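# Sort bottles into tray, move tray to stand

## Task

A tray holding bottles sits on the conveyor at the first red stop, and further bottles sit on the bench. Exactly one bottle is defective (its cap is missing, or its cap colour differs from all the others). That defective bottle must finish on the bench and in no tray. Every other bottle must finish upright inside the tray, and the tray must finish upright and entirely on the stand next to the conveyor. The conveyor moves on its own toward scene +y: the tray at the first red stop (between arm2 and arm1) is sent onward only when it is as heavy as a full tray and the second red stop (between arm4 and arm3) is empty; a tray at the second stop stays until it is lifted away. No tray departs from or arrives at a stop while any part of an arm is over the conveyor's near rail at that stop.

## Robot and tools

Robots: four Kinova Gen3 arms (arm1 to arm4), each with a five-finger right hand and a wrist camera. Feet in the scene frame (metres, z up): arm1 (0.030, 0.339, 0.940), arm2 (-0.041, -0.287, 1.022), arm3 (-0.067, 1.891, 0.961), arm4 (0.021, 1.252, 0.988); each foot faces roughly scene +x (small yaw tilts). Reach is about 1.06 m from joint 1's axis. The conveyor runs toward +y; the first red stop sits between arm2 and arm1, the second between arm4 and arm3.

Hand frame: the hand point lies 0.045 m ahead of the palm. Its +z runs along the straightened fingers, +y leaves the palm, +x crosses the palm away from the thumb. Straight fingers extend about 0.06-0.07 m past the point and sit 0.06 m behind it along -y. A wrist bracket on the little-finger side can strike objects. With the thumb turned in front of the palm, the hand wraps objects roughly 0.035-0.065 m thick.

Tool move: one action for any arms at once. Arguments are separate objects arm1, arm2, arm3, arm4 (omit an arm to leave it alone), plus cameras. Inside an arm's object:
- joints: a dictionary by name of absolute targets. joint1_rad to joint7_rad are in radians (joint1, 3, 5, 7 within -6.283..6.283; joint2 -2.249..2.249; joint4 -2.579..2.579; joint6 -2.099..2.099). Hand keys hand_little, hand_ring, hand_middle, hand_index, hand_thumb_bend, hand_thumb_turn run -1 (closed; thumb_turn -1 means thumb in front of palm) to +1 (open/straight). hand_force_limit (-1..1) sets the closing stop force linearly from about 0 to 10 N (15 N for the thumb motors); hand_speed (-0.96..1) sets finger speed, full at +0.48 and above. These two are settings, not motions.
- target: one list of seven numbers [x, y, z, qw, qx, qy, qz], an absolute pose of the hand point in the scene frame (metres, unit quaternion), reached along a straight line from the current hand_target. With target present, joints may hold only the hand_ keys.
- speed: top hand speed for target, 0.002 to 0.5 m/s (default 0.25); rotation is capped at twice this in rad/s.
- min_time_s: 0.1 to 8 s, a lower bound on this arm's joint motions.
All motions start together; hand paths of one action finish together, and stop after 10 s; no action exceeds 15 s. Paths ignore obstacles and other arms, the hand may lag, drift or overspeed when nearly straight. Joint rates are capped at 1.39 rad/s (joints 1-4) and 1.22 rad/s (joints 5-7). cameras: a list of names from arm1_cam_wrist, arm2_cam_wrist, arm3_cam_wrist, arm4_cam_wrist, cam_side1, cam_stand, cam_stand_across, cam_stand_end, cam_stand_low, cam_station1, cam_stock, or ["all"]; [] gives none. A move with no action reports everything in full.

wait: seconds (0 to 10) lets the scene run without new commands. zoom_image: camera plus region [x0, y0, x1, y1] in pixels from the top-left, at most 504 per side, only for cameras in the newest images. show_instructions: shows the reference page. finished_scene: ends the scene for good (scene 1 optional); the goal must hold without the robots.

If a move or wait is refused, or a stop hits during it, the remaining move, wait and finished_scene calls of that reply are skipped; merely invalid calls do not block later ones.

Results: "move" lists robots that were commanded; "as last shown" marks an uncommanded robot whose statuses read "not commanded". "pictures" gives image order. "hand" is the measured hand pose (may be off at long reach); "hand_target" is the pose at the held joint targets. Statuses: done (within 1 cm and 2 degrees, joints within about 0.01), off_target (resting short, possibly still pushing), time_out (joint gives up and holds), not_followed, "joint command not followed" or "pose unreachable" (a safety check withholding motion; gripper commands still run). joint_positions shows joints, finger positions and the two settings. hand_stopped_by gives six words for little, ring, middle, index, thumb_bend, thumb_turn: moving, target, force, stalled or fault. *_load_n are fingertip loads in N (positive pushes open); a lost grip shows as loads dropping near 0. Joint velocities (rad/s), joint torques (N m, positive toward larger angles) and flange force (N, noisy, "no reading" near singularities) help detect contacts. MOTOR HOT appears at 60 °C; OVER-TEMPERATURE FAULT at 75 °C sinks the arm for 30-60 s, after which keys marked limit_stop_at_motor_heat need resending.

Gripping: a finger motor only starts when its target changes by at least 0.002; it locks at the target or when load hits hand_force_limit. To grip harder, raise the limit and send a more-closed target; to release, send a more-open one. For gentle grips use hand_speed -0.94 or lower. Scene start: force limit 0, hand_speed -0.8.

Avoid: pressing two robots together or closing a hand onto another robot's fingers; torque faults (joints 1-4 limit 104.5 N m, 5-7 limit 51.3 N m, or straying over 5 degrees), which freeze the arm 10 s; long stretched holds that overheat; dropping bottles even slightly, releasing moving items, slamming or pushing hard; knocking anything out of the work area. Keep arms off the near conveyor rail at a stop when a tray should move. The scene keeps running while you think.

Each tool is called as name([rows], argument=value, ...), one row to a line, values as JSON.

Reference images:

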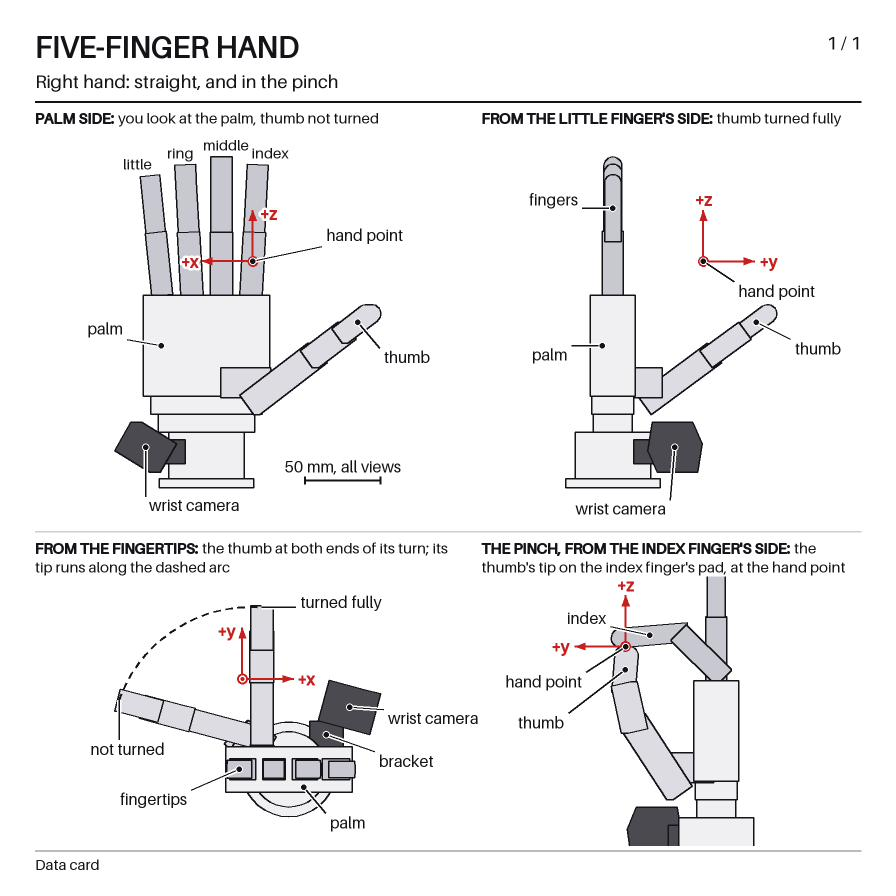

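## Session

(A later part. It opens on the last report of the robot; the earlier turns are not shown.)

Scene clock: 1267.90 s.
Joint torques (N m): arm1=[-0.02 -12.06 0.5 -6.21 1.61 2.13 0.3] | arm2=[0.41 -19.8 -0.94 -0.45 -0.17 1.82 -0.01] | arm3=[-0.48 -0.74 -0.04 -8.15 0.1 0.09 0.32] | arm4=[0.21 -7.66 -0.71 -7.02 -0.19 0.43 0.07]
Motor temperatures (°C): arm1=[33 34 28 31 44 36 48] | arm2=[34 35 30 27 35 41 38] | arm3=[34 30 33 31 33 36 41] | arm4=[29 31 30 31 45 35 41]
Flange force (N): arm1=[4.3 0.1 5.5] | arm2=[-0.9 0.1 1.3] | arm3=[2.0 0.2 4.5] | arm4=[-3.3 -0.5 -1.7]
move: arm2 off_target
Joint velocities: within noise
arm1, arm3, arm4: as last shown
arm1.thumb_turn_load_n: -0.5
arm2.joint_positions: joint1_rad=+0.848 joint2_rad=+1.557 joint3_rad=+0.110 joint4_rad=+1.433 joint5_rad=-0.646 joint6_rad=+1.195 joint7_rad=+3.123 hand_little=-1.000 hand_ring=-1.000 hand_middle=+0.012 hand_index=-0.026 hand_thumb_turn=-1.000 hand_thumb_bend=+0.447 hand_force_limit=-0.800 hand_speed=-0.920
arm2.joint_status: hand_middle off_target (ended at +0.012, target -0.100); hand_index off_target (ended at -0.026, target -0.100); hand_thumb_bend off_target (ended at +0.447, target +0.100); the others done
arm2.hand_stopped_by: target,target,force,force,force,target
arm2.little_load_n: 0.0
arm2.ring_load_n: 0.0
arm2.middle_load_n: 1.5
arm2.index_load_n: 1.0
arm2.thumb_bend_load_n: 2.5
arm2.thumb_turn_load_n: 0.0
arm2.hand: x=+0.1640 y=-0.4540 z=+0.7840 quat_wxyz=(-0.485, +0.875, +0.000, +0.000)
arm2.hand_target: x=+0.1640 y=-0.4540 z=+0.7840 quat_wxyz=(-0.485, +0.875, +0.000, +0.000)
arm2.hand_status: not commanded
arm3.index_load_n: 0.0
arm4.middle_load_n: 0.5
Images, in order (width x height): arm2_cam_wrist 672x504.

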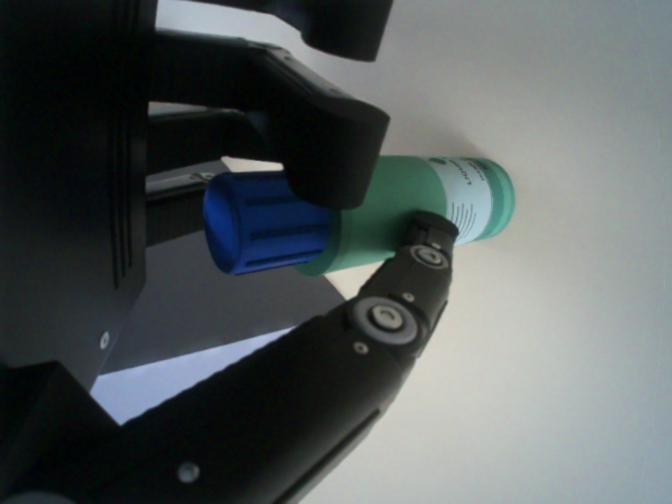

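move(arm2={"joints": {"hand_force_limit": -0.4, "hand_index": -0.35, "hand_middle": -0.35, "hand_thumb_bend": 0.0}})

move(arm2={"target": [0.164, -0.454, 0.83, 0.4848, -0.8746, 0.0, 0.0], "speed": 0.06}, arm1={"target": [0.20, 0.45, 1.40, 0.0, 0.0, 0.9659, -0.2588], "speed": 0.2}, cameras=["arm2_cam_wrist"])

move(arm2={"target": [0.164, -0.454, 1.0, 0.4848, -0.8746, 0.0, 0.0], "speed": 0.15})

move(arm2={"target": [0.24, -0.42, 1.18, 0.4848, -0.8746, 0.0, 0.0], "speed": 0.15})

move(arm2={"target": [0.523, -0.168, 1.18, 0.4848, -0.8746, 0.0, 0.0], "speed": 0.15}, cameras=["arm2_cam_wrist", "cam_station1", "cam_stock"])

Scene clock: 1300.03 s.
Joint torques (N m): arm1=[-0.02 -12.03 0.5 -6.15 1.66 2.08 0.33] | arm2=[0.43 -19.52 -0.92 -0.55 -0.16 1.62 0.02] | arm3=[-0.44 -0.71 -0.06 -8.07 0.08 0.06 0.38] | arm4=[0.14 -7.74 -0.81 -7 -0.22 0.49 0.1]
Motor temperatures (°C): arm1=[33 34 28 31 44 36 48] | arm2=[34 35 30 27 35 41 38] | arm3=[34 30 33 31 33 36 41] | arm4=[29 31 30 31 45 35 41]
Flange force (N): arm1=[4.3 0.1 5.2] | arm2=[-0.8 -0.6 0.8] | arm3=[2.1 0.3 4.2] | arm4=[-3.6 -0.7 -1.6]
move: arm2 off_target
Joint velocities: within noise
arm1, arm3, arm4: as last shown
arm1.thumb_turn_load_n: 0.0
arm2.joint_positions: joint1_rad=+0.848 joint2_rad=+1.557 joint3_rad=+0.110 joint4_rad=+1.433 joint5_rad=-0.646 joint6_rad=+1.195 joint7_rad=+3.123 hand_little=-1.000 hand_ring=-1.000 hand_middle=-0.001 hand_index=-0.047 hand_thumb_turn=-1.000 hand_thumb_bend=+0.439 hand_force_limit=-0.400 hand_speed=-0.920
arm2.joint_status: hand_middle off_target (ended at -0.001, target -0.350); hand_index off_target (ended at -0.047, target -0.350); hand_thumb_bend off_target (ended at +0.439, target +0.000); the others done
arm2.hand_stopped_by: target,target,force,force,force,target
arm2.little_load_n: 0.0
arm2.ring_load_n: 0.0
arm2.middle_load_n: 3.5
arm2.index_load_n: 3.0
arm2.thumb_bend_load_n: 5.0
arm2.thumb_turn_load_n: 0.0
arm2.hand: x=+0.1640 y=-0.4540 z=+0.7840 quat_wxyz=(-0.485, +0.875, +0.000, +0.000)
arm2.hand_target: x=+0.1640 y=-0.4540 z=+0.7840 quat_wxyz=(-0.485, +0.875, +0.000, +0.000)
arm2.hand_status: not commanded
arm4.middle_load_n: 0.0
pictures: none

Scene clock: 1303.47 s.
Joint torques (N m): arm1=[-0.14 0.8 1.14 -8.46 1.58 0.78 0.35] | arm2=[0.41 -19.8 -0.92 -0.47 -0.16 1.91 -0.03] | arm3=[-0.58 -0.71 0.03 -8.14 0.08 0.07 0.31] | arm4=[0.18 -7.65 -0.79 -7.06 -0.18 0.46 0.11]
Motor temperatures (°C): arm1=[33 34 28 31 44 36 48] | arm2=[34 35 30 27 35 41 38] | arm3=[34 30 33 31 33 36 41] | arm4=[29 31 30 31 45 35 41]
Flange force (N): arm1=[2.7 0.3 8.2] | arm2=[-0.9 0.5 1.6] | arm3=[2.1 0.4 4.4] | arm4=[-3.2 -0.6 -1.5]
move: arm1 done; arm2 done
Joint velocities: within noise
arm1.joint_positions: joint1_rad=+0.507 joint2_rad=-0.297 joint3_rad=-1.061 joint4_rad=+1.454 joint5_rad=+0.215 joint6_rad=+2.097 joint7_rad=-2.021 hand_little=-1.000 hand_ring=-1.000 hand_middle=+0.350 hand_index=+0.350 hand_thumb_turn=-1.000 hand_thumb_bend=+0.650 hand_force_limit=-0.400 hand_speed=-0.900
arm1.joint_status: not commanded
arm1.hand_stopped_by: target,target,target,target,target,target
arm1.little_load_n: 0.0
arm1.ring_load_n: 0.0
arm1.middle_load_n: 0.0
arm1.index_load_n: 0.0
arm1.thumb_bend_load_n: 0.0
arm1.thumb_turn_load_n: 0.0
arm1.hand: x=+0.2000 y=+0.4500 z=+1.4000 quat_wxyz=(+0.000, +0.000, -0.966, +0.259)
arm1.hand_target: x=+0.2000 y=+0.4500 z=+1.4000 quat_wxyz=(+0.000, +0.000, -0.966, +0.259)
arm1.hand_status: done (0.000 m and 0.0 deg from the pose sent, 0.228 m and 28.0 deg at the start; a joint's target at an end of its range on 76 of 103 steps)
arm2.joint_positions: joint1_rad=+0.842 joint2_rad=+1.449 joint3_rad=+0.116 joint4_rad=+1.530 joint5_rad=-0.640 joint6_rad=+1.207 joint7_rad=+3.122 hand_little=-1.000 hand_ring=-1.000 hand_middle=-0.001 hand_index=-0.047 hand_thumb_turn=-1.000 hand_thumb_bend=+0.439 hand_force_limit=-0.400 hand_speed=-0.920
arm2.joint_status: not commanded
arm2.hand_stopped_by: target,target,force,force,force,target
arm2.little_load_n: 0.0
arm2.ring_load_n: 0.0
arm2.middle_load_n: 2.5
arm2.index_load_n: 3.0
arm2.thumb_bend_load_n: 5.5
arm2.thumb_turn_load_n: 0.0
arm2.hand: x=+0.1640 y=-0.4540 z=+0.8300 quat_wxyz=(-0.485, +0.875, +0.000, +0.000)
arm2.hand_target: x=+0.1640 y=-0.4540 z=+0.8300 quat_wxyz=(-0.485, +0.875, +0.000, +0.000)
arm2.hand_status: done (0.000 m and 0.0 deg from the pose sent, 0.046 m and 0.0 deg at the start)
arm3, arm4: as last shown
arm3.thumb_turn_load_n: 0.5
Images, in order (width x height): arm2_cam_wrist 672x504.

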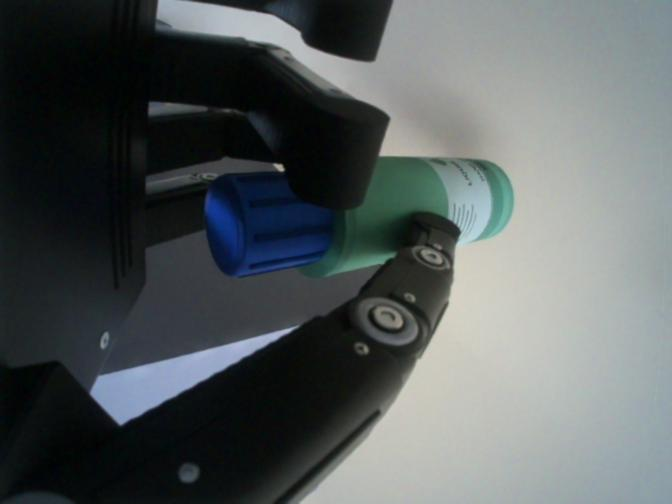

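Scene clock: 1305.13 s.
Joint torques (N m): arm1=[-0.05 0.84 1.1 -8.35 1.59 0.81 0.36] | arm2=[0.4 -18.79 -0.73 -1.77 -0.32 1.94 -0.04] | arm3=[-0.44 -0.73 0.04 -8.22 0.16 0.02 0.24] | arm4=[0.2 -7.65 -0.74 -6.95 -0.15 0.42 0.06]
Motor temperatures (°C): arm1=[33 34 28 31 44 36 48] | arm2=[34 36 30 27 35 41 38] | arm3=[34 30 33 31 33 36 41] | arm4=[29 31 30 31 45 35 41]
Flange force (N): arm1=[3.0 -0.1 8.2] | arm2=[-0.8 1.1 1.9] | arm3=[2.2 0.2 4.7] | arm4=[-3.4 -0.6 -2.0]
move: arm2 done
Joint velocities: within noise
arm1, arm3, arm4: as last shown
arm1.thumb_bend_load_n: -0.5
arm2.joint_positions: joint1_rad=+0.812 joint2_rad=+1.058 joint3_rad=+0.156 joint4_rad=+1.750 joint5_rad=-0.591 joint6_rad=+1.364 joint7_rad=+3.043 hand_little=-1.000 hand_ring=-1.000 hand_middle=-0.001 hand_index=-0.047 hand_thumb_turn=-1.000 hand_thumb_bend=+0.439 hand_force_limit=-0.400 hand_speed=-0.920
arm2.joint_status: not commanded
arm2.hand_stopped_by: target,target,force,force,force,target
arm2.little_load_n: 0.0
arm2.ring_load_n: 0.0
arm2.middle_load_n: 2.5
arm2.index_load_n: 3.0
arm2.thumb_bend_load_n: 5.5
arm2.thumb_turn_load_n: 0.0
arm2.hand: x=+0.1640 y=-0.4540 z=+1.0000 quat_wxyz=(-0.485, +0.875, +0.000, +0.000)
arm2.hand_target: x=+0.1640 y=-0.4540 z=+1.0000 quat_wxyz=(-0.485, +0.875, +0.000, +0.000)
arm2.hand_status: done (0.000 m and 0.0 deg from the pose sent, 0.170 m and 0.0 deg at the start)
arm3.thumb_turn_load_n: 0.0
pictures: none

Scene clock: 1307.00 s.
Joint torques (N m): arm1=[-0.1 0.94 1.07 -8.45 1.62 0.81 0.4] | arm2=[0.45 -17.62 -1 -4.88 -1.02 1.74 -0.03] | arm3=[-0.5 -0.71 -0.07 -8.13 0.05 0.03 0.3] | arm4=[0.25 -7.66 -0.8 -7.05 -0.12 0.41 0.18]
Motor temperatures (°C): arm1=[33 34 28 31 44 36 48] | arm2=[34 36 30 27 35 41 38] | arm3=[34 30 33 31 33 36 41] | arm4=[29 31 30 31 45 35 41]
Flange force (N): arm1=[3.4 0.0 8.7] | arm2=[-0.5 1.7 2.0] | arm3=[2.1 0.0 4.3] | arm4=[-3.2 -0.3 -1.7]
move: arm2 done
Joint velocities: within noise
arm1, arm4: as last shown
arm1.little_load_n: -0.5
arm1.thumb_bend_load_n: 0.0
arm2.joint_positions: joint1_rad=+0.653 joint2_rad=+0.707 joint3_rad=+0.138 joint4_rad=+1.682 joint5_rad=-0.658 joint6_rad=+1.654 joint7_rad=+2.704 hand_little=-1.000 hand_ring=-1.000 hand_middle=-0.001 hand_index=-0.047 hand_thumb_turn=-1.000 hand_thumb_bend=+0.439 hand_force_limit=-0.400 hand_speed=-0.920
arm2.joint_status: not commanded
arm2.hand_stopped_by: target,target,force,force,force,target
arm2.little_load_n: 0.0
arm2.ring_load_n: 0.0
arm2.middle_load_n: 3.0
arm2.index_load_n: 3.0
arm2.thumb_bend_load_n: 5.5
arm2.thumb_turn_load_n: 0.0
arm2.hand: x=+0.2400 y=-0.4200 z=+1.1800 quat_wxyz=(-0.485, +0.875, +0.000, +0.000)
arm2.hand_target: x=+0.2400 y=-0.4200 z=+1.1800 quat_wxyz=(-0.485, +0.875, +0.000, +0.000)
arm2.hand_status: done (0.000 m and 0.0 deg from the pose sent, 0.198 m and 0.0 deg at the start)
arm3.joint_positions: joint1_rad=+0.362 joint2_rad=-0.324 joint3_rad=-0.101 joint4_rad=+1.473 joint5_rad=-0.008 joint6_rad=+2.069 joint7_rad=-1.880 hand_little=+1.000 hand_ring=+1.000 hand_middle=+1.000 hand_index=+1.000 hand_thumb_turn=+1.000 hand_thumb_bend=+1.000 hand_force_limit=+0.000 hand_speed=-0.800
arm3.joint_status: not commanded
arm3.hand_stopped_by: target,target,target,target,target,target
arm3.little_load_n: 0.0
arm3.ring_load_n: 0.0
arm3.middle_load_n: 0.0
arm3.index_load_n: 0.0
arm3.thumb_bend_load_n: 0.0
arm3.thumb_turn_load_n: 0.0
arm3.hand: x=+0.1108 y=+1.8705 z=+1.4476 quat_wxyz=(+0.039, -0.300, -0.953, +0.013)
arm3.hand_target: x=+0.1108 y=+1.8705 z=+1.4476 quat_wxyz=(+0.039, -0.300, -0.953, +0.013)
arm3.hand_status: not commanded
pictures: none

Scene clock: 1310.07 s.
Joint torques (N m): arm1=[0.06 0.85 1.01 -8.48 1.56 0.82 0.42] | arm2=[0.53 -23.53 -2.41 -7.63 -1.93 0.78 -0.04] | arm3=[-0.56 -0.71 -0.02 -8.19 0.09 0 0.27] | arm4=[0.17 -7.75 -0.79 -6.97 -0.16 0.46 0.09]
Motor temperatures (°C): arm1=[33 34 28 31 44 36 48] | arm2=[34 36 30 27 35 41 38] | arm3=[34 30 33 31 33 36 41] | arm4=[29 31 30 31 45 35 41]
Flange force (N): arm1=[3.5 -0.6 9.3] | arm2=[-0.3 1.9 1.6] | arm3=[2.2 0.0 4.5] | arm4=[-3.6 -0.7 -1.8]
move: arm2 done
Joint velocities: within noise
arm1, arm3: as last shown
arm1.little_load_n: 0.0
arm2.joint_positions: joint1_rad=+0.091 joint2_rad=+0.941 joint3_rad=-0.015 joint4_rad=+1.159 joint5_rad=-0.994 joint6_rad=+1.415 joint7_rad=+2.086 hand_little=-1.000 hand_ring=-1.000 hand_middle=-0.001 hand_index=-0.047 hand_thumb_turn=-1.000 hand_thumb_bend=+0.439 hand_force_limit=-0.400 hand_speed=-0.920
arm2.joint_status: not commanded
arm2.hand_stopped_by: target,target,force,force,force,target
arm2.little_load_n: 0.0
arm2.ring_load_n: 0.0
arm2.middle_load_n: 2.5
arm2.index_load_n: 3.0
arm2.thumb_bend_load_n: 5.5
arm2.thumb_turn_load_n: 0.0
arm2.hand: x=+0.5230 y=-0.1680 z=+1.1800 quat_wxyz=(-0.485, +0.875, +0.000, +0.000)
arm2.hand_target: x=+0.5230 y=-0.1680 z=+1.1800 quat_wxyz=(-0.485, +0.875, +0.000, +0.000)
arm2.hand_status: done (0.000 m and 0.0 deg from the pose sent, 0.379 m and 0.0 deg at the start)
arm3.index_load_n: 0.5
arm4.joint_positions: joint1_rad=+0.252 joint2_rad=-0.051 joint3_rad=-0.177 joint4_rad=+1.519 joint5_rad=+0.005 joint6_rad=+1.663 joint7_rad=-1.635 hand_little=+1.000 hand_ring=+1.000 hand_middle=+1.000 hand_index=+1.000 hand_thumb_turn=+1.000 hand_thumb_bend=+1.000 hand_force_limit=+0.000 hand_speed=-0.800
arm4.joint_status: not commanded
arm4.hand_stopped_by: target,target,target,target,target,target
arm4.little_load_n: 0.0
arm4.ring_load_n: 0.0
arm4.middle_load_n: 0.0
arm4.index_load_n: 0.0
arm4.thumb_bend_load_n: -0.5
arm4.thumb_turn_load_n: 0.0
arm4.hand: x=+0.3500 y=+1.3000 z=+1.4000 quat_wxyz=(+0.000, +0.000, -1.000, +0.000)
arm4.hand_target: x=+0.3500 y=+1.3000 z=+1.4000 quat_wxyz=(+0.000, +0.000, -1.000, +0.000)
arm4.hand_status: not commanded
Images, in order (width x height): arm2_cam_wrist 672x504, cam_station1 672x504, cam_stock 672x504.

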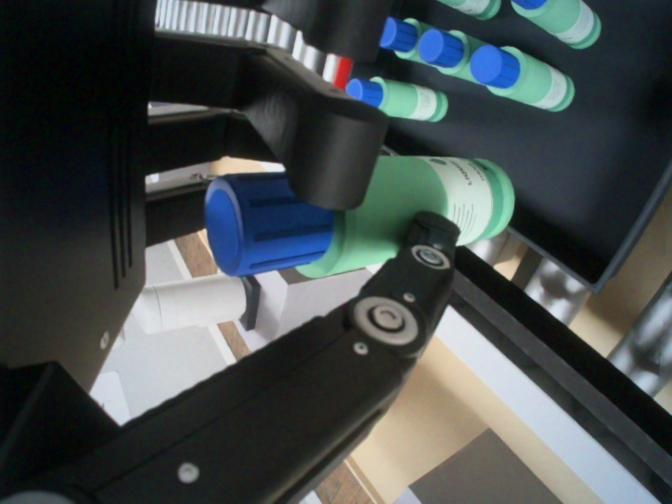

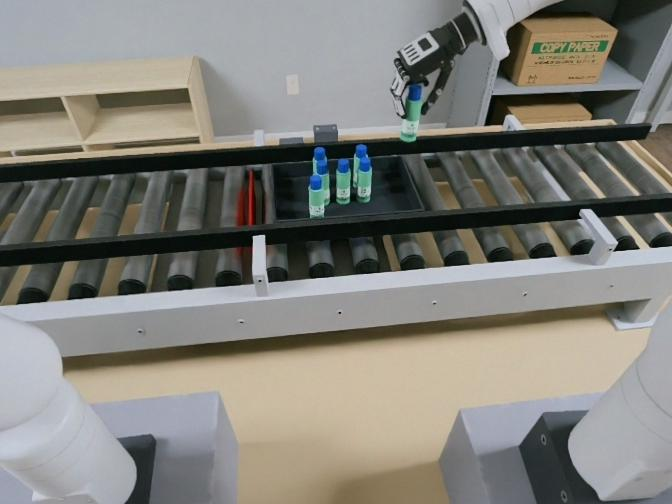

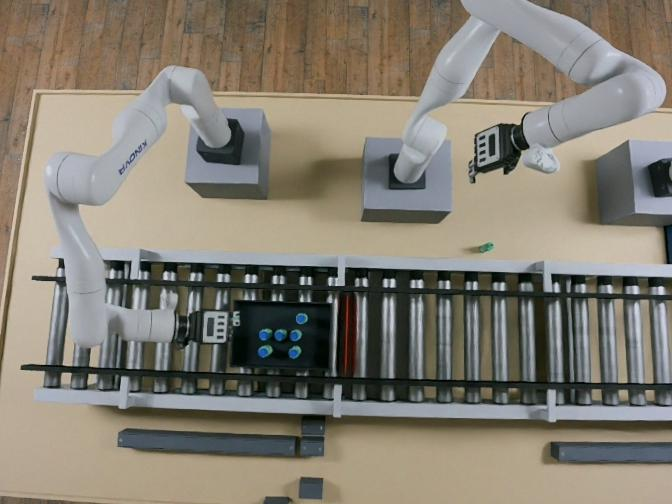

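zoom_image(camera="cam_stock", region=[160, 270, 360, 400])

zoom_image(camera="cam_station1", region=[250, 60, 450, 240])

Scaled by 2.520 from the camera's image (finer frame: 960x720).

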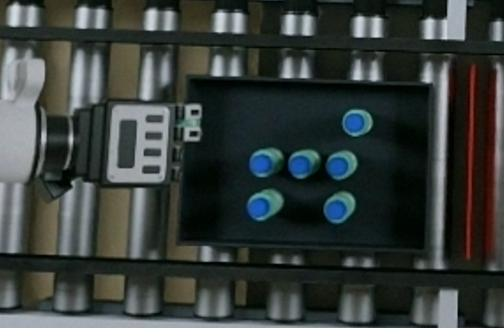

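Scaled by 2.520 from the camera's image (finer frame: 960x720).

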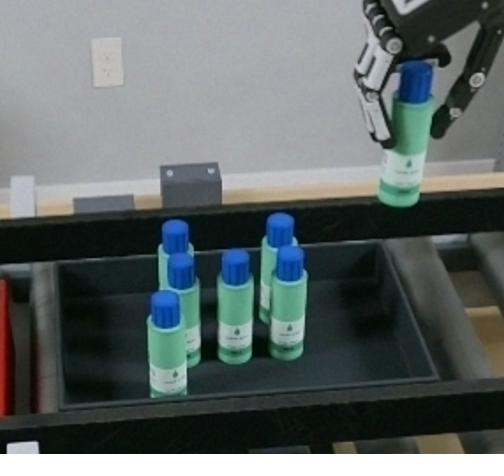

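zoom_image(camera="cam_station1", region=[380, 80, 440, 150])

zoom_image(camera="cam_station1", region=[290, 130, 390, 230])

Scaled by 7.200 from the camera's image (finer frame: 960x720).

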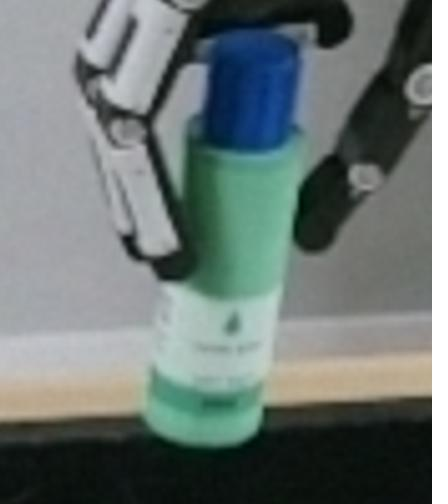

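Scaled by 5.040 from the camera's image (finer frame: 960x720).

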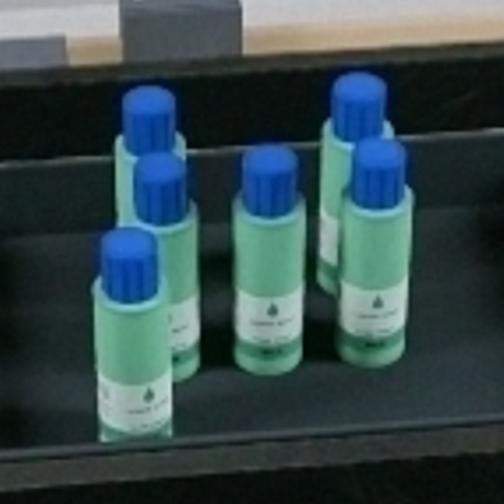

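move(arm2={"target": [0.527, -0.128, 1.18, 0.4848, -0.8746, 0.0, 0.0], "speed": 0.1})

move(arm2={"target": [0.527, -0.128, 1.10, 0.4848, -0.8746, 0.0, 0.0], "speed": 0.1}, cameras=["arm2_cam_wrist", "cam_station1", "cam_stock", "cam_side1"])

zoom_image(camera="cam_station1", region=[270, 80, 450, 240])

zoom_image(camera="cam_stock", region=[160, 270, 360, 400])

Scene clock: 1416.87 s.
Joint torques (N m): arm1=[-0.06 0.86 1 -8.43 1.61 0.82 0.33] | arm2=[0.55 -23.6 -2.49 -7.74 -2 0.71 -0.04] | arm3=[-0.57 -0.76 -0.02 -8.11 0.09 0.05 0.34] | arm4=[0.16 -7.77 -0.85 -7.06 -0.15 0.46 0.04]
Motor temperatures (°C): arm1=[33 33 28 32 44 36 48] | arm2=[34 36 30 27 35 41 38] | arm3=[34 30 33 31 33 36 41] | arm4=[29 31 30 30 45 35 41]
Flange force (N): arm1=[3.5 -0.6 9.0] | arm2=[-0.1 1.9 1.5] | arm3=[2.1 0.4 4.3] | arm4=[-3.4 -0.9 -1.5]
move: arm2 done
Joint velocities: within noise
arm1, arm3, arm4: as last shown
arm2.joint_positions: joint1_rad=+0.031 joint2_rad=+0.935 joint3_rad=-0.026 joint4_rad=+1.172 joint5_rad=-1.015 joint6_rad=+1.357 joint7_rad=+2.059 hand_little=-1.000 hand_ring=-1.000 hand_middle=-0.001 hand_index=-0.047 hand_thumb_turn=-1.000 hand_thumb_bend=+0.439 hand_force_limit=-0.400 hand_speed=-0.920
arm2.joint_status: not commanded
arm2.hand_stopped_by: target,target,force,force,force,target
arm2.little_load_n: 0.5
arm2.ring_load_n: 0.0
arm2.middle_load_n: 2.5
arm2.index_load_n: 3.0
arm2.thumb_bend_load_n: 6.0
arm2.thumb_turn_load_n: 0.0
arm2.hand: x=+0.5270 y=-0.1280 z=+1.1800 quat_wxyz=(-0.485, +0.875, +0.000, +0.000)
arm2.hand_target: x=+0.5270 y=-0.1280 z=+1.1800 quat_wxyz=(-0.485, +0.875, +0.000, +0.000)
arm2.hand_status: done (0.000 m and 0.0 deg from the pose sent, 0.040 m and 0.0 deg at the start)
arm3.index_load_n: 0.0
arm4.thumb_bend_load_n: 0.0
pictures: none

Scene clock: 1418.20 s.
Joint torques (N m): arm1=[-0.06 0.84 1.02 -8.44 1.57 0.79 0.44] | arm2=[0.52 -24.08 -2.72 -6.98 -1.79 0.97 -0.07] | arm3=[-0.54 -0.68 0.02 -8.13 0.11 0.04 0.31] | arm4=[0.26 -7.71 -0.78 -6.99 -0.2 0.45 0.09]
Motor temperatures (°C): arm1=[33 33 28 32 44 36 48] | arm2=[34 36 30 27 35 41 38] | arm3=[34 30 33 31 33 36 41] | arm4=[29 31 30 30 45 35 41]
Flange force (N): arm1=[3.2 -0.2 8.7] | arm2=[-0.2 1.9 1.4] | arm3=[2.3 0.3 4.4] | arm4=[-3.5 -0.5 -1.8]
move: arm2 done
Joint velocities: within noise
arm1, arm3, arm4: as last shown
arm2.joint_positions: joint1_rad=+0.038 joint2_rad=+1.052 joint3_rad=-0.040 joint4_rad=+1.208 joint5_rad=-1.035 joint6_rad=+1.274 joint7_rad=+2.190 hand_little=-1.000 hand_ring=-1.000 hand_middle=-0.001 hand_index=-0.047 hand_thumb_turn=-1.000 hand_thumb_bend=+0.439 hand_force_limit=-0.400 hand_speed=-0.920
arm2.joint_status: not commanded
arm2.hand_stopped_by: target,target,force,force,force,target
arm2.little_load_n: 0.0
arm2.ring_load_n: 0.0
arm2.middle_load_n: 2.5
arm2.index_load_n: 3.0
arm2.thumb_bend_load_n: 6.0
arm2.thumb_turn_load_n: 0.0
arm2.hand: x=+0.5270 y=-0.1280 z=+1.1000 quat_wxyz=(-0.485, +0.875, +0.000, +0.000)
arm2.hand_target: x=+0.5270 y=-0.1280 z=+1.1000 quat_wxyz=(-0.485, +0.875, +0.000, +0.000)
arm2.hand_status: done (0.000 m and 0.0 deg from the pose sent, 0.080 m and 0.0 deg at the start)
pictures: arm2_cam_wrist, cam_side1, cam_station1, cam_stock
Images, in order (width x height): arm2_cam_wrist 672x504, cam_side1 672x504, cam_station1 672x504, cam_stock 672x504.

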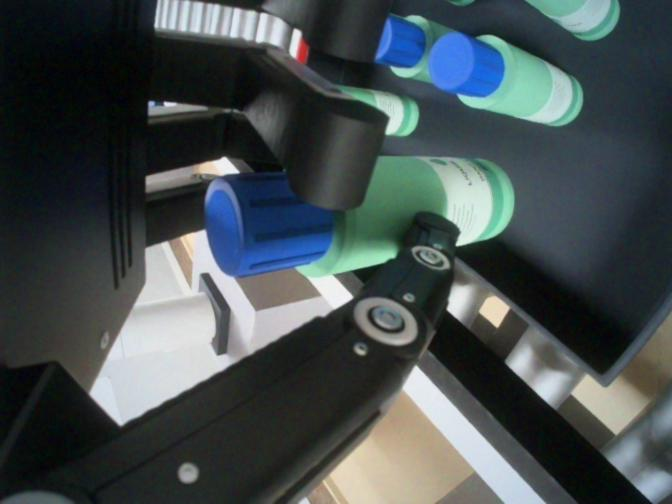

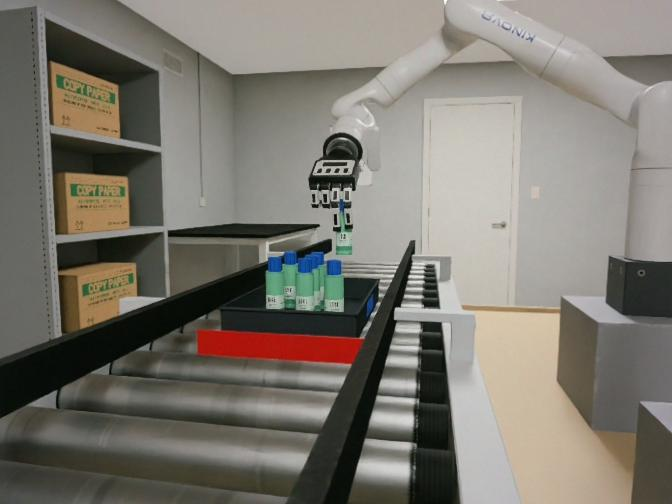

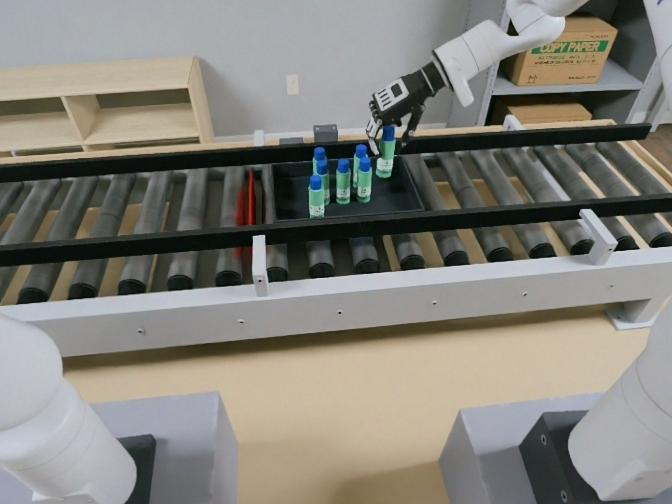

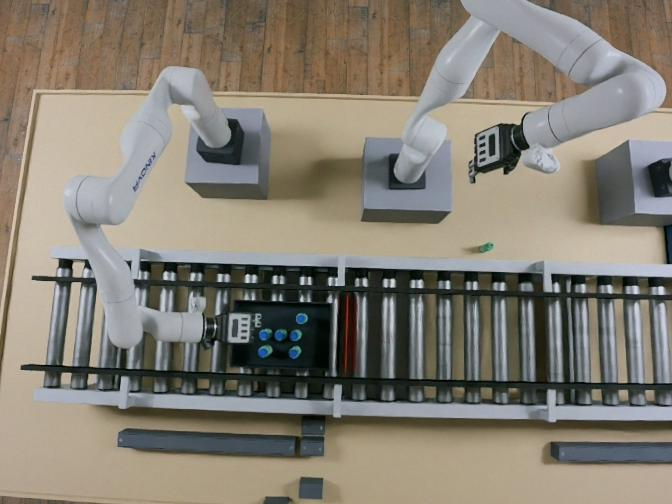

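Scaled by 2.800 from the camera's image (finer frame: 960x720).

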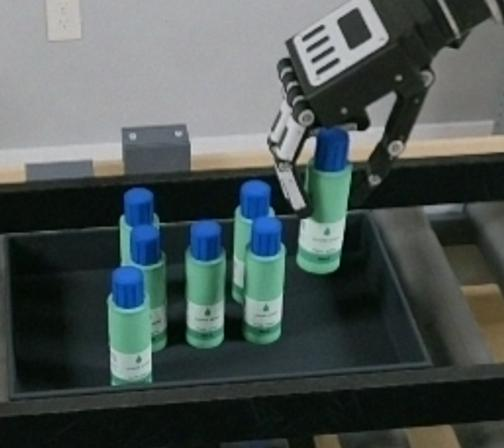

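Scaled by 2.520 from the camera's image (finer frame: 960x720).

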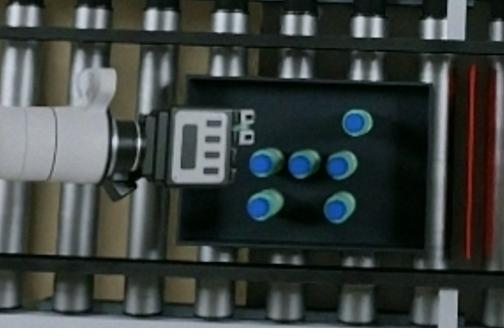

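move(arm2={"target": [0.518, -0.134, 1.04, 0.4462, -0.8949, 0.0, 0.0], "speed": 0.06}, cameras=["arm2_cam_wrist", "cam_station1", "cam_stock"])

zoom_image(camera="cam_station1", region=[310, 90, 450, 230])

zoom_image(camera="cam_stock", region=[210, 290, 310, 370])

Scene clock: 1438.43 s.
Joint torques (N m): arm1=[-0.11 0.93 1.11 -8.55 1.59 0.81 0.35] | arm2=[0.49 -24.11 -2.49 -6.57 -1.57 1.02 -0.04] | arm3=[-0.58 -0.75 -0.02 -8.11 0.07 0.06 0.34] | arm4=[0.14 -7.62 -0.81 -7.07 -0.19 0.45 0.03]
Motor temperatures (°C): arm1=[33 33 28 32 44 36 48] | arm2=[34 36 30 27 35 41 38] | arm3=[34 30 33 31 33 36 41] | arm4=[29 31 30 30 45 35 41]
Flange force (N): arm1=[3.3 0.1 9.0] | arm2=[-0.3 1.8 1.5] | arm3=[2.0 0.3 4.3] | arm4=[-3.0 -1.0 -1.5]
move: arm2 done
Joint velocities: within noise
arm1, arm3, arm4: as last shown
arm2.joint_positions: joint1_rad=+0.006 joint2_rad=+1.098 joint3_rad=-0.017 joint4_rad=+1.258 joint5_rad=-1.019 joint6_rad=+1.169 joint7_rad=+2.253 hand_little=-1.000 hand_ring=-1.000 hand_middle=-0.001 hand_index=-0.047 hand_thumb_turn=-1.000 hand_thumb_bend=+0.439 hand_force_limit=-0.400 hand_speed=-0.920
arm2.joint_status: not commanded
arm2.hand_stopped_by: target,target,force,force,force,target
arm2.little_load_n: 0.0
arm2.ring_load_n: 0.5
arm2.middle_load_n: 2.5
arm2.index_load_n: 3.0
arm2.thumb_bend_load_n: 5.5
arm2.thumb_turn_load_n: 0.0
arm2.hand: x=+0.5180 y=-0.1340 z=+1.0400 quat_wxyz=(-0.446, +0.895, +0.000, +0.000)
arm2.hand_target: x=+0.5180 y=-0.1340 z=+1.0400 quat_wxyz=(-0.446, +0.895, +0.000, +0.000)
arm2.hand_status: done (0.000 m and 0.0 deg from the pose sent, 0.061 m and 5.0 deg at the start)
Images, in order (width x height): arm2_cam_wrist 672x504, cam_station1 672x504, cam_stock 672x504.

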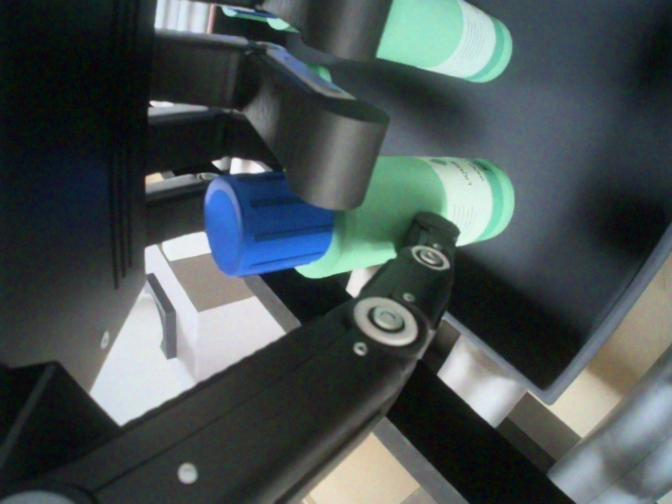

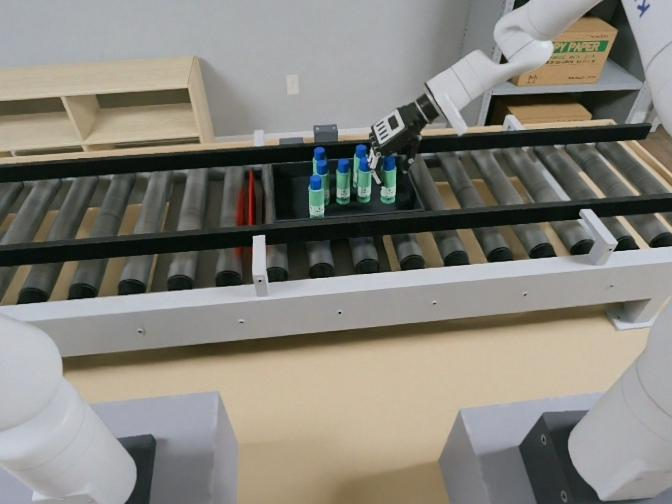

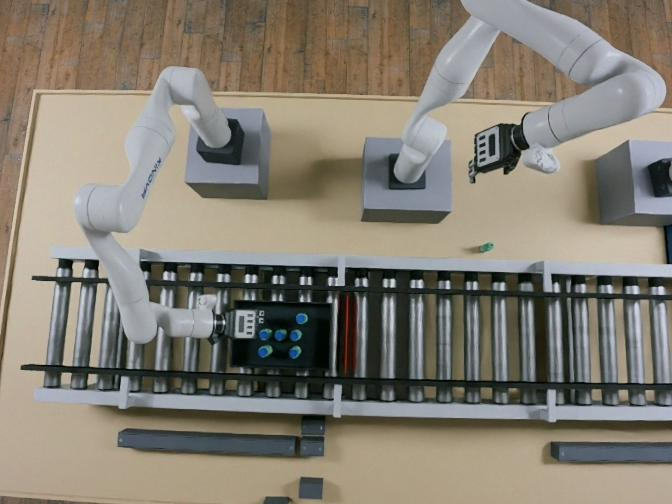

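Scaled by 3.600 from the camera's image (finer frame: 960x720).

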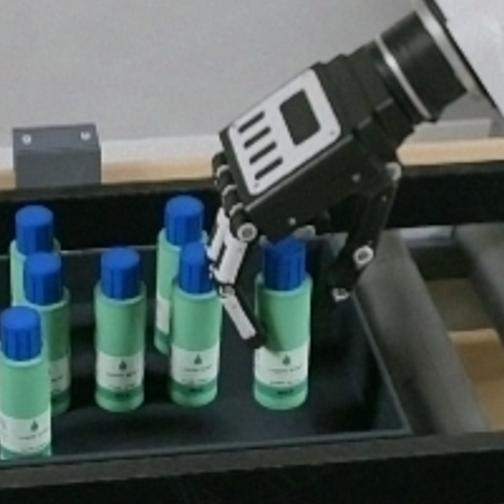

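Scaled by 5.040 from the camera's image (finer frame: 960x720).

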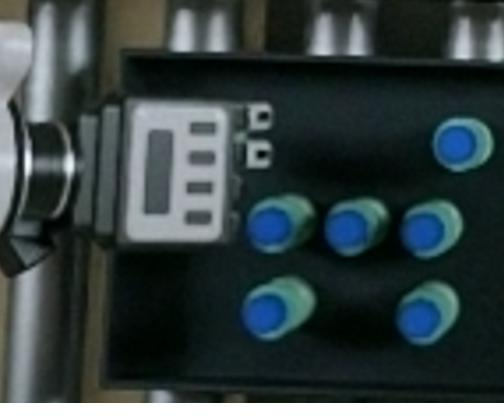

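move(arm2={"target": [0.517, -0.139, 1.02, 0.4462, -0.8949, 0.0, 0.0], "speed": 0.05}, cameras=["cam_station1", "cam_stock"])

zoom_image(camera="cam_station1", region=[310, 90, 450, 230])

zoom_image(camera="cam_stock", region=[210, 290, 310, 370])

move(arm2={"target": [0.517, -0.139, 1.013, 0.4462, -0.8949, 0.0, 0.0], "speed": 0.03})

Scene clock: 1459.87 s.
Joint torques (N m): arm1=[-0.1 0.79 1.05 -8.52 1.56 0.76 0.41] | arm2=[0.52 -24.19 -2.57 -6.36 -1.55 1.02 -0.05] | arm3=[-0.51 -0.74 -0.04 -8.11 0.08 0.05 0.31] | arm4=[0.18 -7.71 -0.78 -6.95 -0.19 0.45 0.07]
Motor temperatures (°C): arm1=[32 33 28 32 44 36 48] | arm2=[34 36 30 27 35 41 38] | arm3=[34 30 33 31 33 36 41] | arm4=[29 31 30 30 45 35 41]
Flange force (N): arm1=[3.0 0.0 8.7] | arm2=[-0.2 1.7 1.4] | arm3=[2.0 0.2 4.3] | arm4=[-3.6 -0.7 -1.9]
move: arm2 done
Joint velocities: within noise
arm1, arm3, arm4: as last shown
arm1.ring_load_n: 0.5
arm2.joint_positions: joint1_rad=+0.016 joint2_rad=+1.133 joint3_rad=-0.020 joint4_rad=+1.255 joint5_rad=-1.023 joint6_rad=+1.156 joint7_rad=+2.284 hand_little=-1.000 hand_ring=-1.000 hand_middle=-0.001 hand_index=-0.047 hand_thumb_turn=-1.000 hand_thumb_bend=+0.439 hand_force_limit=-0.400 hand_speed=-0.920
arm2.joint_status: not commanded
arm2.hand_stopped_by: target,target,force,force,force,target
arm2.little_load_n: 0.0
arm2.ring_load_n: 0.0
arm2.middle_load_n: 2.5
arm2.index_load_n: 3.0
arm2.thumb_bend_load_n: 5.5
arm2.thumb_turn_load_n: 0.0
arm2.hand: x=+0.5170 y=-0.1390 z=+1.0200 quat_wxyz=(-0.446, +0.895, +0.000, +0.000)
arm2.hand_target: x=+0.5170 y=-0.1390 z=+1.0200 quat_wxyz=(-0.446, +0.895, +0.000, +0.000)
arm2.hand_status: done (0.000 m and 0.0 deg from the pose sent, 0.021 m and 0.0 deg at the start)
Images, in order (width x height): cam_station1 672x504, cam_stock 672x504.

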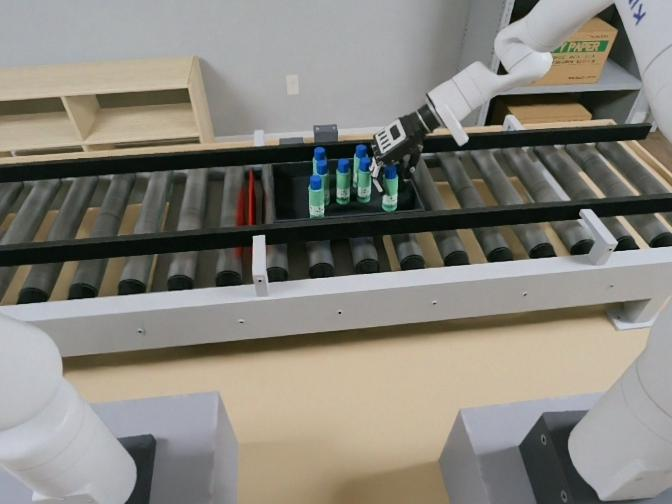

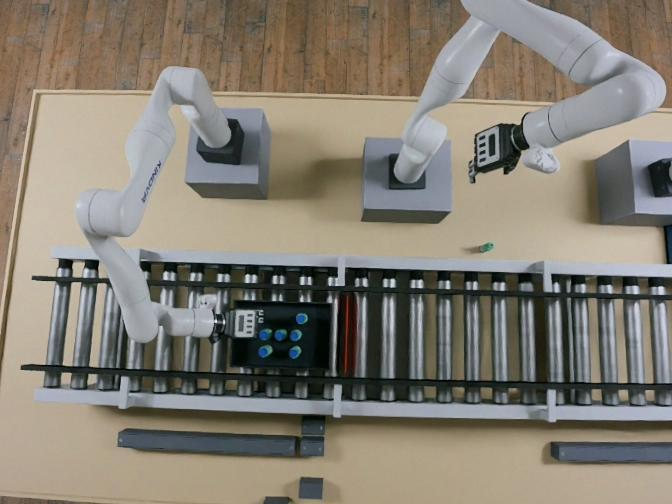

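Scaled by 3.600 from the camera's image (finer frame: 960x720).

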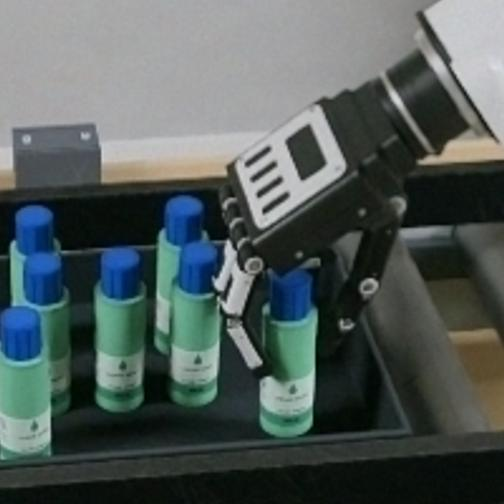

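Scaled by 5.040 from the camera's image (finer frame: 960x720).

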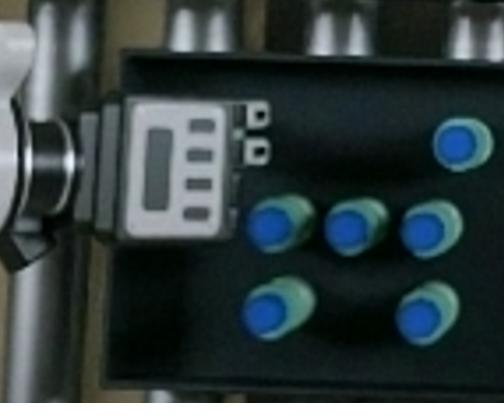

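Scene clock: 1460.83 s.
Joint torques (N m): arm1=[-0.11 0.87 1.04 -8.58 1.6 0.91 0.39] | arm2=[0.51 -24.25 -2.59 -6.23 -1.51 1.07 -0.03] | arm3=[-0.56 -0.76 -0.03 -8.08 0.05 0.05 0.27] | arm4=[0.2 -7.7 -0.82 -7.01 -0.16 0.42 0.14]
Motor temperatures (°C): arm1=[32 33 28 32 44 36 48] | arm2=[34 36 30 27 35 41 38] | arm3=[34 30 33 31 33 36 41] | arm4=[29 31 30 30 45 35 41]
Flange force (N): arm1=[3.3 0.0 9.6] | arm2=[0.1 1.7 1.4] | arm3=[2.0 0.0 4.1] | arm4=[-3.4 -0.5 -1.8]
move: arm2 done
Joint velocities: within noise
arm1.joint_positions: joint1_rad=+0.507 joint2_rad=-0.297 joint3_rad=-1.061 joint4_rad=+1.454 joint5_rad=+0.215 joint6_rad=+2.097 joint7_rad=-2.021 hand_little=-1.000 hand_ring=-1.000 hand_middle=+0.350 hand_index=+0.350 hand_thumb_turn=-1.000 hand_thumb_bend=+0.650 hand_force_limit=-0.400 hand_speed=-0.900
arm1.joint_status: not commanded
arm1.hand_stopped_by: target,target,target,target,target,target
arm1.little_load_n: 0.0
arm1.ring_load_n: 0.0
arm1.middle_load_n: 0.0
arm1.index_load_n: 0.0
arm1.thumb_bend_load_n: 0.0
arm1.thumb_turn_load_n: 0.0
arm1.hand: x=+0.2000 y=+0.4500 z=+1.4000 quat_wxyz=(+0.000, +0.000, -0.966, +0.259)
arm1.hand_target: x=+0.2000 y=+0.4500 z=+1.4000 quat_wxyz=(+0.000, +0.000, -0.966, +0.259)
arm1.hand_status: not commanded
arm2.joint_positions: joint1_rad=+0.017 joint2_rad=+1.146 joint3_rad=-0.022 joint4_rad=+1.252 joint5_rad=-1.025 joint6_rad=+1.150 joint7_rad=+2.293 hand_little=-1.000 hand_ring=-1.000 hand_middle=-0.001 hand_index=-0.047 hand_thumb_turn=-1.000 hand_thumb_bend=+0.439 hand_force_limit=-0.400 hand_speed=-0.920
arm2.joint_status: not commanded
arm2.hand_stopped_by: target,target,force,force,force,target
arm2.little_load_n: 0.0
arm2.ring_load_n: 0.0
arm2.middle_load_n: 3.0
arm2.index_load_n: 3.0
arm2.thumb_bend_load_n: 5.5
arm2.thumb_turn_load_n: 0.0
arm2.hand: x=+0.5170 y=-0.1390 z=+1.0130 quat_wxyz=(-0.446, +0.895, +0.000, +0.000)
arm2.hand_target: x=+0.5170 y=-0.1390 z=+1.0130 quat_wxyz=(-0.446, +0.895, +0.000, +0.000)
arm2.hand_status: done (0.000 m and 0.0 deg from the pose sent, 0.007 m and 0.0 deg at the start)
arm3, arm4: as last shown
pictures: none

move(arm2={"target": [0.517, -0.139, 1.009, 0.4462, -0.8949, 0.0, 0.0], "speed": 0.02})

move(arm2={"target": [0.517, -0.139, 1.006, 0.4462, -0.8949, 0.0, 0.0], "speed": 0.02})

Scene clock: 1466.17 s.
Joint torques (N m): arm1=[-0.05 0.77 0.95 -8.53 1.54 0.81 0.44] | arm2=[0.52 -24.25 -2.62 -6.19 -1.49 1.04 -0.03] | arm3=[-0.53 -0.68 -0.05 -8.09 0.07 0.02 0.32] | arm4=[0.18 -7.76 -0.77 -6.88 -0.17 0.43 0.08]
Motor temperatures (°C): arm1=[32 33 28 32 44 36 48] | arm2=[34 36 30 27 35 41 38] | arm3=[34 30 33 31 33 36 41] | arm4=[29 31 30 30 45 35 41]
Flange force (N): arm1=[3.3 -0.5 9.3] | arm2=[0.2 1.7 1.4] | arm3=[2.2 0.1 4.2] | arm4=[-3.8 -0.6 -2.2]
move: arm2 done
Joint velocities: within noise
arm1, arm3, arm4: as last shown
arm2.joint_positions: joint1_rad=+0.017 joint2_rad=+1.153 joint3_rad=-0.023 joint4_rad=+1.250 joint5_rad=-1.026 joint6_rad=+1.147 joint7_rad=+2.298 hand_little=-1.000 hand_ring=-1.000 hand_middle=-0.001 hand_index=-0.047 hand_thumb_turn=-1.000 hand_thumb_bend=+0.439 hand_force_limit=-0.400 hand_speed=-0.920
arm2.joint_status: not commanded
arm2.hand_stopped_by: target,target,force,force,force,target
arm2.little_load_n: 0.0
arm2.ring_load_n: 0.0
arm2.middle_load_n: 2.5
arm2.index_load_n: 3.0
arm2.thumb_bend_load_n: 5.5
arm2.thumb_turn_load_n: 0.0
arm2.hand: x=+0.5170 y=-0.1390 z=+1.0090 quat_wxyz=(-0.446, +0.895, +0.000, +0.000)
arm2.hand_target: x=+0.5170 y=-0.1390 z=+1.0090 quat_wxyz=(-0.446, +0.895, +0.000, +0.000)
arm2.hand_status: done (0.000 m and 0.0 deg from the pose sent, 0.004 m and 0.0 deg at the start)
pictures: none

Scene clock: 1467.13 s.
Joint torques (N m): arm1=[-0.1 0.83 1.06 -8.42 1.62 0.81 0.39] | arm2=[0.51 -23.94 -2.6 -6.13 -1.47 1.01 0.01] | arm3=[-0.51 -0.75 0.06 -8.13 0.07 0.01 0.33] | arm4=[0.16 -7.7 -0.85 -7.04 -0.16 0.45 0.15]
Motor temperatures (°C): arm1=[32 32 28 32 44 36 48] | arm2=[34 36 30 27 35 41 38] | arm3=[34 30 33 31 33 36 41] | arm4=[29 31 30 30 45 35 41]
Flange force (N): arm1=[3.1 0.0 8.5] | arm2=[-0.1 1.2 1.0] | arm3=[2.2 0.5 4.2] | arm4=[-3.3 -0.6 -1.6]
move: arm2 done
Joint velocities: within noise
arm1, arm4: as last shown
arm2.joint_positions: joint1_rad=+0.017 joint2_rad=+1.158 joint3_rad=-0.024 joint4_rad=+1.249 joint5_rad=-1.027 joint6_rad=+1.145 joint7_rad=+2.302 hand_little=-1.000 hand_ring=-1.000 hand_middle=-0.001 hand_index=-0.047 hand_thumb_turn=-1.000 hand_thumb_bend=+0.439 hand_force_limit=-0.400 hand_speed=-0.920
arm2.joint_status: not commanded
arm2.hand_stopped_by: target,target,force,force,force,target
arm2.little_load_n: 0.5
arm2.ring_load_n: 0.0
arm2.middle_load_n: 3.0
arm2.index_load_n: 3.0
arm2.thumb_bend_load_n: 5.5
arm2.thumb_turn_load_n: 0.0
arm2.hand: x=+0.5170 y=-0.1390 z=+1.0060 quat_wxyz=(-0.446, +0.895, +0.000, +0.000)
arm2.hand_target: x=+0.5170 y=-0.1390 z=+1.0060 quat_wxyz=(-0.446, +0.895, +0.000, +0.000)
arm2.hand_status: done (0.000 m and 0.0 deg from the pose sent, 0.003 m and 0.0 deg at the start)
arm3.joint_positions: joint1_rad=+0.362 joint2_rad=-0.324 joint3_rad=-0.101 joint4_rad=+1.473 joint5_rad=-0.008 joint6_rad=+2.069 joint7_rad=-1.880 hand_little=+1.000 hand_ring=+1.000 hand_middle=+1.000 hand_index=+1.000 hand_thumb_turn=+1.000 hand_thumb_bend=+1.000 hand_force_limit=+0.000 hand_speed=-0.800
arm3.joint_status: not commanded
arm3.hand_stopped_by: target,target,target,target,target,target
arm3.little_load_n: 0.0
arm3.ring_load_n: 0.0
arm3.middle_load_n: 0.0
arm3.index_load_n: 0.0
arm3.thumb_bend_load_n: 0.0
arm3.thumb_turn_load_n: 0.0
arm3.hand: x=+0.1108 y=+1.8705 z=+1.4476 quat_wxyz=(+0.039, -0.300, -0.953, +0.013)
arm3.hand_target: x=+0.1108 y=+1.8705 z=+1.4476 quat_wxyz=(+0.039, -0.300, -0.953, +0.013)
arm3.hand_status: not commanded
pictures: none

move(arm2={"target": [0.517, -0.139, 1.0045, 0.4462, -0.8949, 0.0, 0.0], "speed": 0.02}, cameras=["cam_station1"])

zoom_image(camera="cam_station1", region=[310, 90, 450, 230])

Scene clock: 1473.07 s.
Joint torques (N m): arm1=[-0.1 0.94 1.01 -8.44 1.6 0.89 0.41] | arm2=[-0.19 -20.49 -2.1 -5.14 -0.87 0.17 0.06] | arm3=[-0.48 -0.67 -0.09 -8.1 0.11 0.04 0.32] | arm4=[0.2 -7.7 -0.78 -6.88 -0.22 0.47 0.13]
Motor temperatures (°C): arm1=[32 32 28 32 44 36 48] | arm2=[34 36 30 27 35 41 38] | arm3=[34 30 33 31 33 36 41] | arm4=[29 31 30 30 45 35 41]
Flange force (N): arm1=[3.5 -0.2 9.2] | arm2=[-0.7 -3.0 -3.9] | arm3=[2.2 0.0 4.3] | arm4=[-3.8 -0.5 -2.1]
move: arm2 done
Joint velocities: within noise
arm1, arm3: as last shown
arm1.little_load_n: 0.5
arm2.joint_positions: joint1_rad=+0.018 joint2_rad=+1.161 joint3_rad=-0.024 joint4_rad=+1.248 joint5_rad=-1.028 joint6_rad=+1.143 joint7_rad=+2.304 hand_little=-1.000 hand_ring=-1.000 hand_middle=-0.001 hand_index=-0.047 hand_thumb_turn=-1.000 hand_thumb_bend=+0.439 hand_force_limit=-0.400 hand_speed=-0.920
arm2.joint_status: not commanded
arm2.hand_stopped_by: target,target,force,force,force,target
arm2.little_load_n: 0.0
arm2.ring_load_n: 0.0
arm2.middle_load_n: 2.5
arm2.index_load_n: 2.5
arm2.thumb_bend_load_n: 5.5
arm2.thumb_turn_load_n: 0.0
arm2.hand: x=+0.5170 y=-0.1390 z=+1.0045 quat_wxyz=(-0.446, +0.895, +0.000, +0.000)
arm2.hand_target: x=+0.5170 y=-0.1390 z=+1.0045 quat_wxyz=(-0.446, +0.895, +0.000, +0.000)
arm2.hand_status: done (0.000 m and 0.0 deg from the pose sent, 0.002 m and 0.0 deg at the start)
arm4.joint_positions: joint1_rad=+0.252 joint2_rad=-0.051 joint3_rad=-0.177 joint4_rad=+1.519 joint5_rad=+0.005 joint6_rad=+1.663 joint7_rad=-1.635 hand_little=+1.000 hand_ring=+1.000 hand_middle=+1.000 hand_index=+1.000 hand_thumb_turn=+1.000 hand_thumb_bend=+1.000 hand_force_limit=+0.000 hand_speed=-0.800
arm4.joint_status: not commanded
arm4.hand_stopped_by: target,target,target,target,target,target
arm4.little_load_n: 0.0
arm4.ring_load_n: 0.0
arm4.middle_load_n: 0.0
arm4.index_load_n: 0.0
arm4.thumb_bend_load_n: 0.0
arm4.thumb_turn_load_n: 0.0
arm4.hand: x=+0.3500 y=+1.3000 z=+1.4000 quat_wxyz=(+0.000, +0.000, -1.000, +0.000)
arm4.hand_target: x=+0.3500 y=+1.3000 z=+1.4000 quat_wxyz=(+0.000, +0.000, -1.000, +0.000)
arm4.hand_status: not commanded
Images, in order (width x height): cam_station1 672x504.

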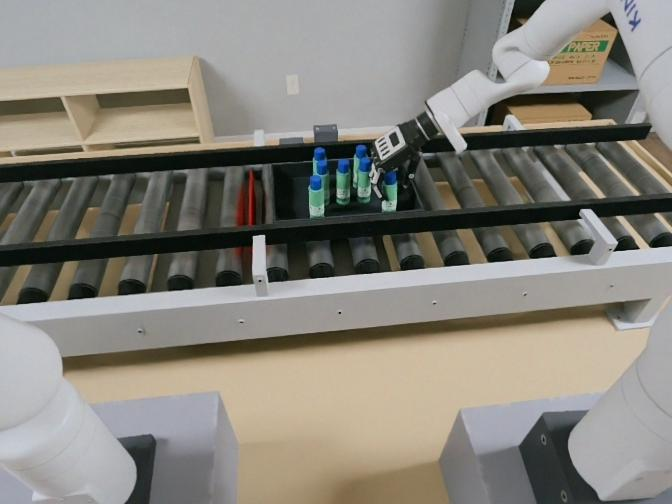

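Scaled by 3.600 from the camera's image (finer frame: 960x720).

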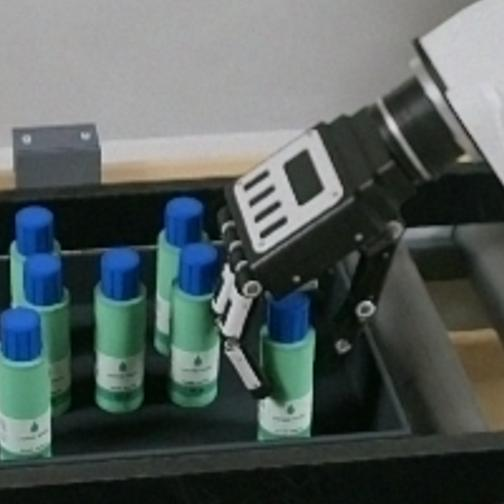

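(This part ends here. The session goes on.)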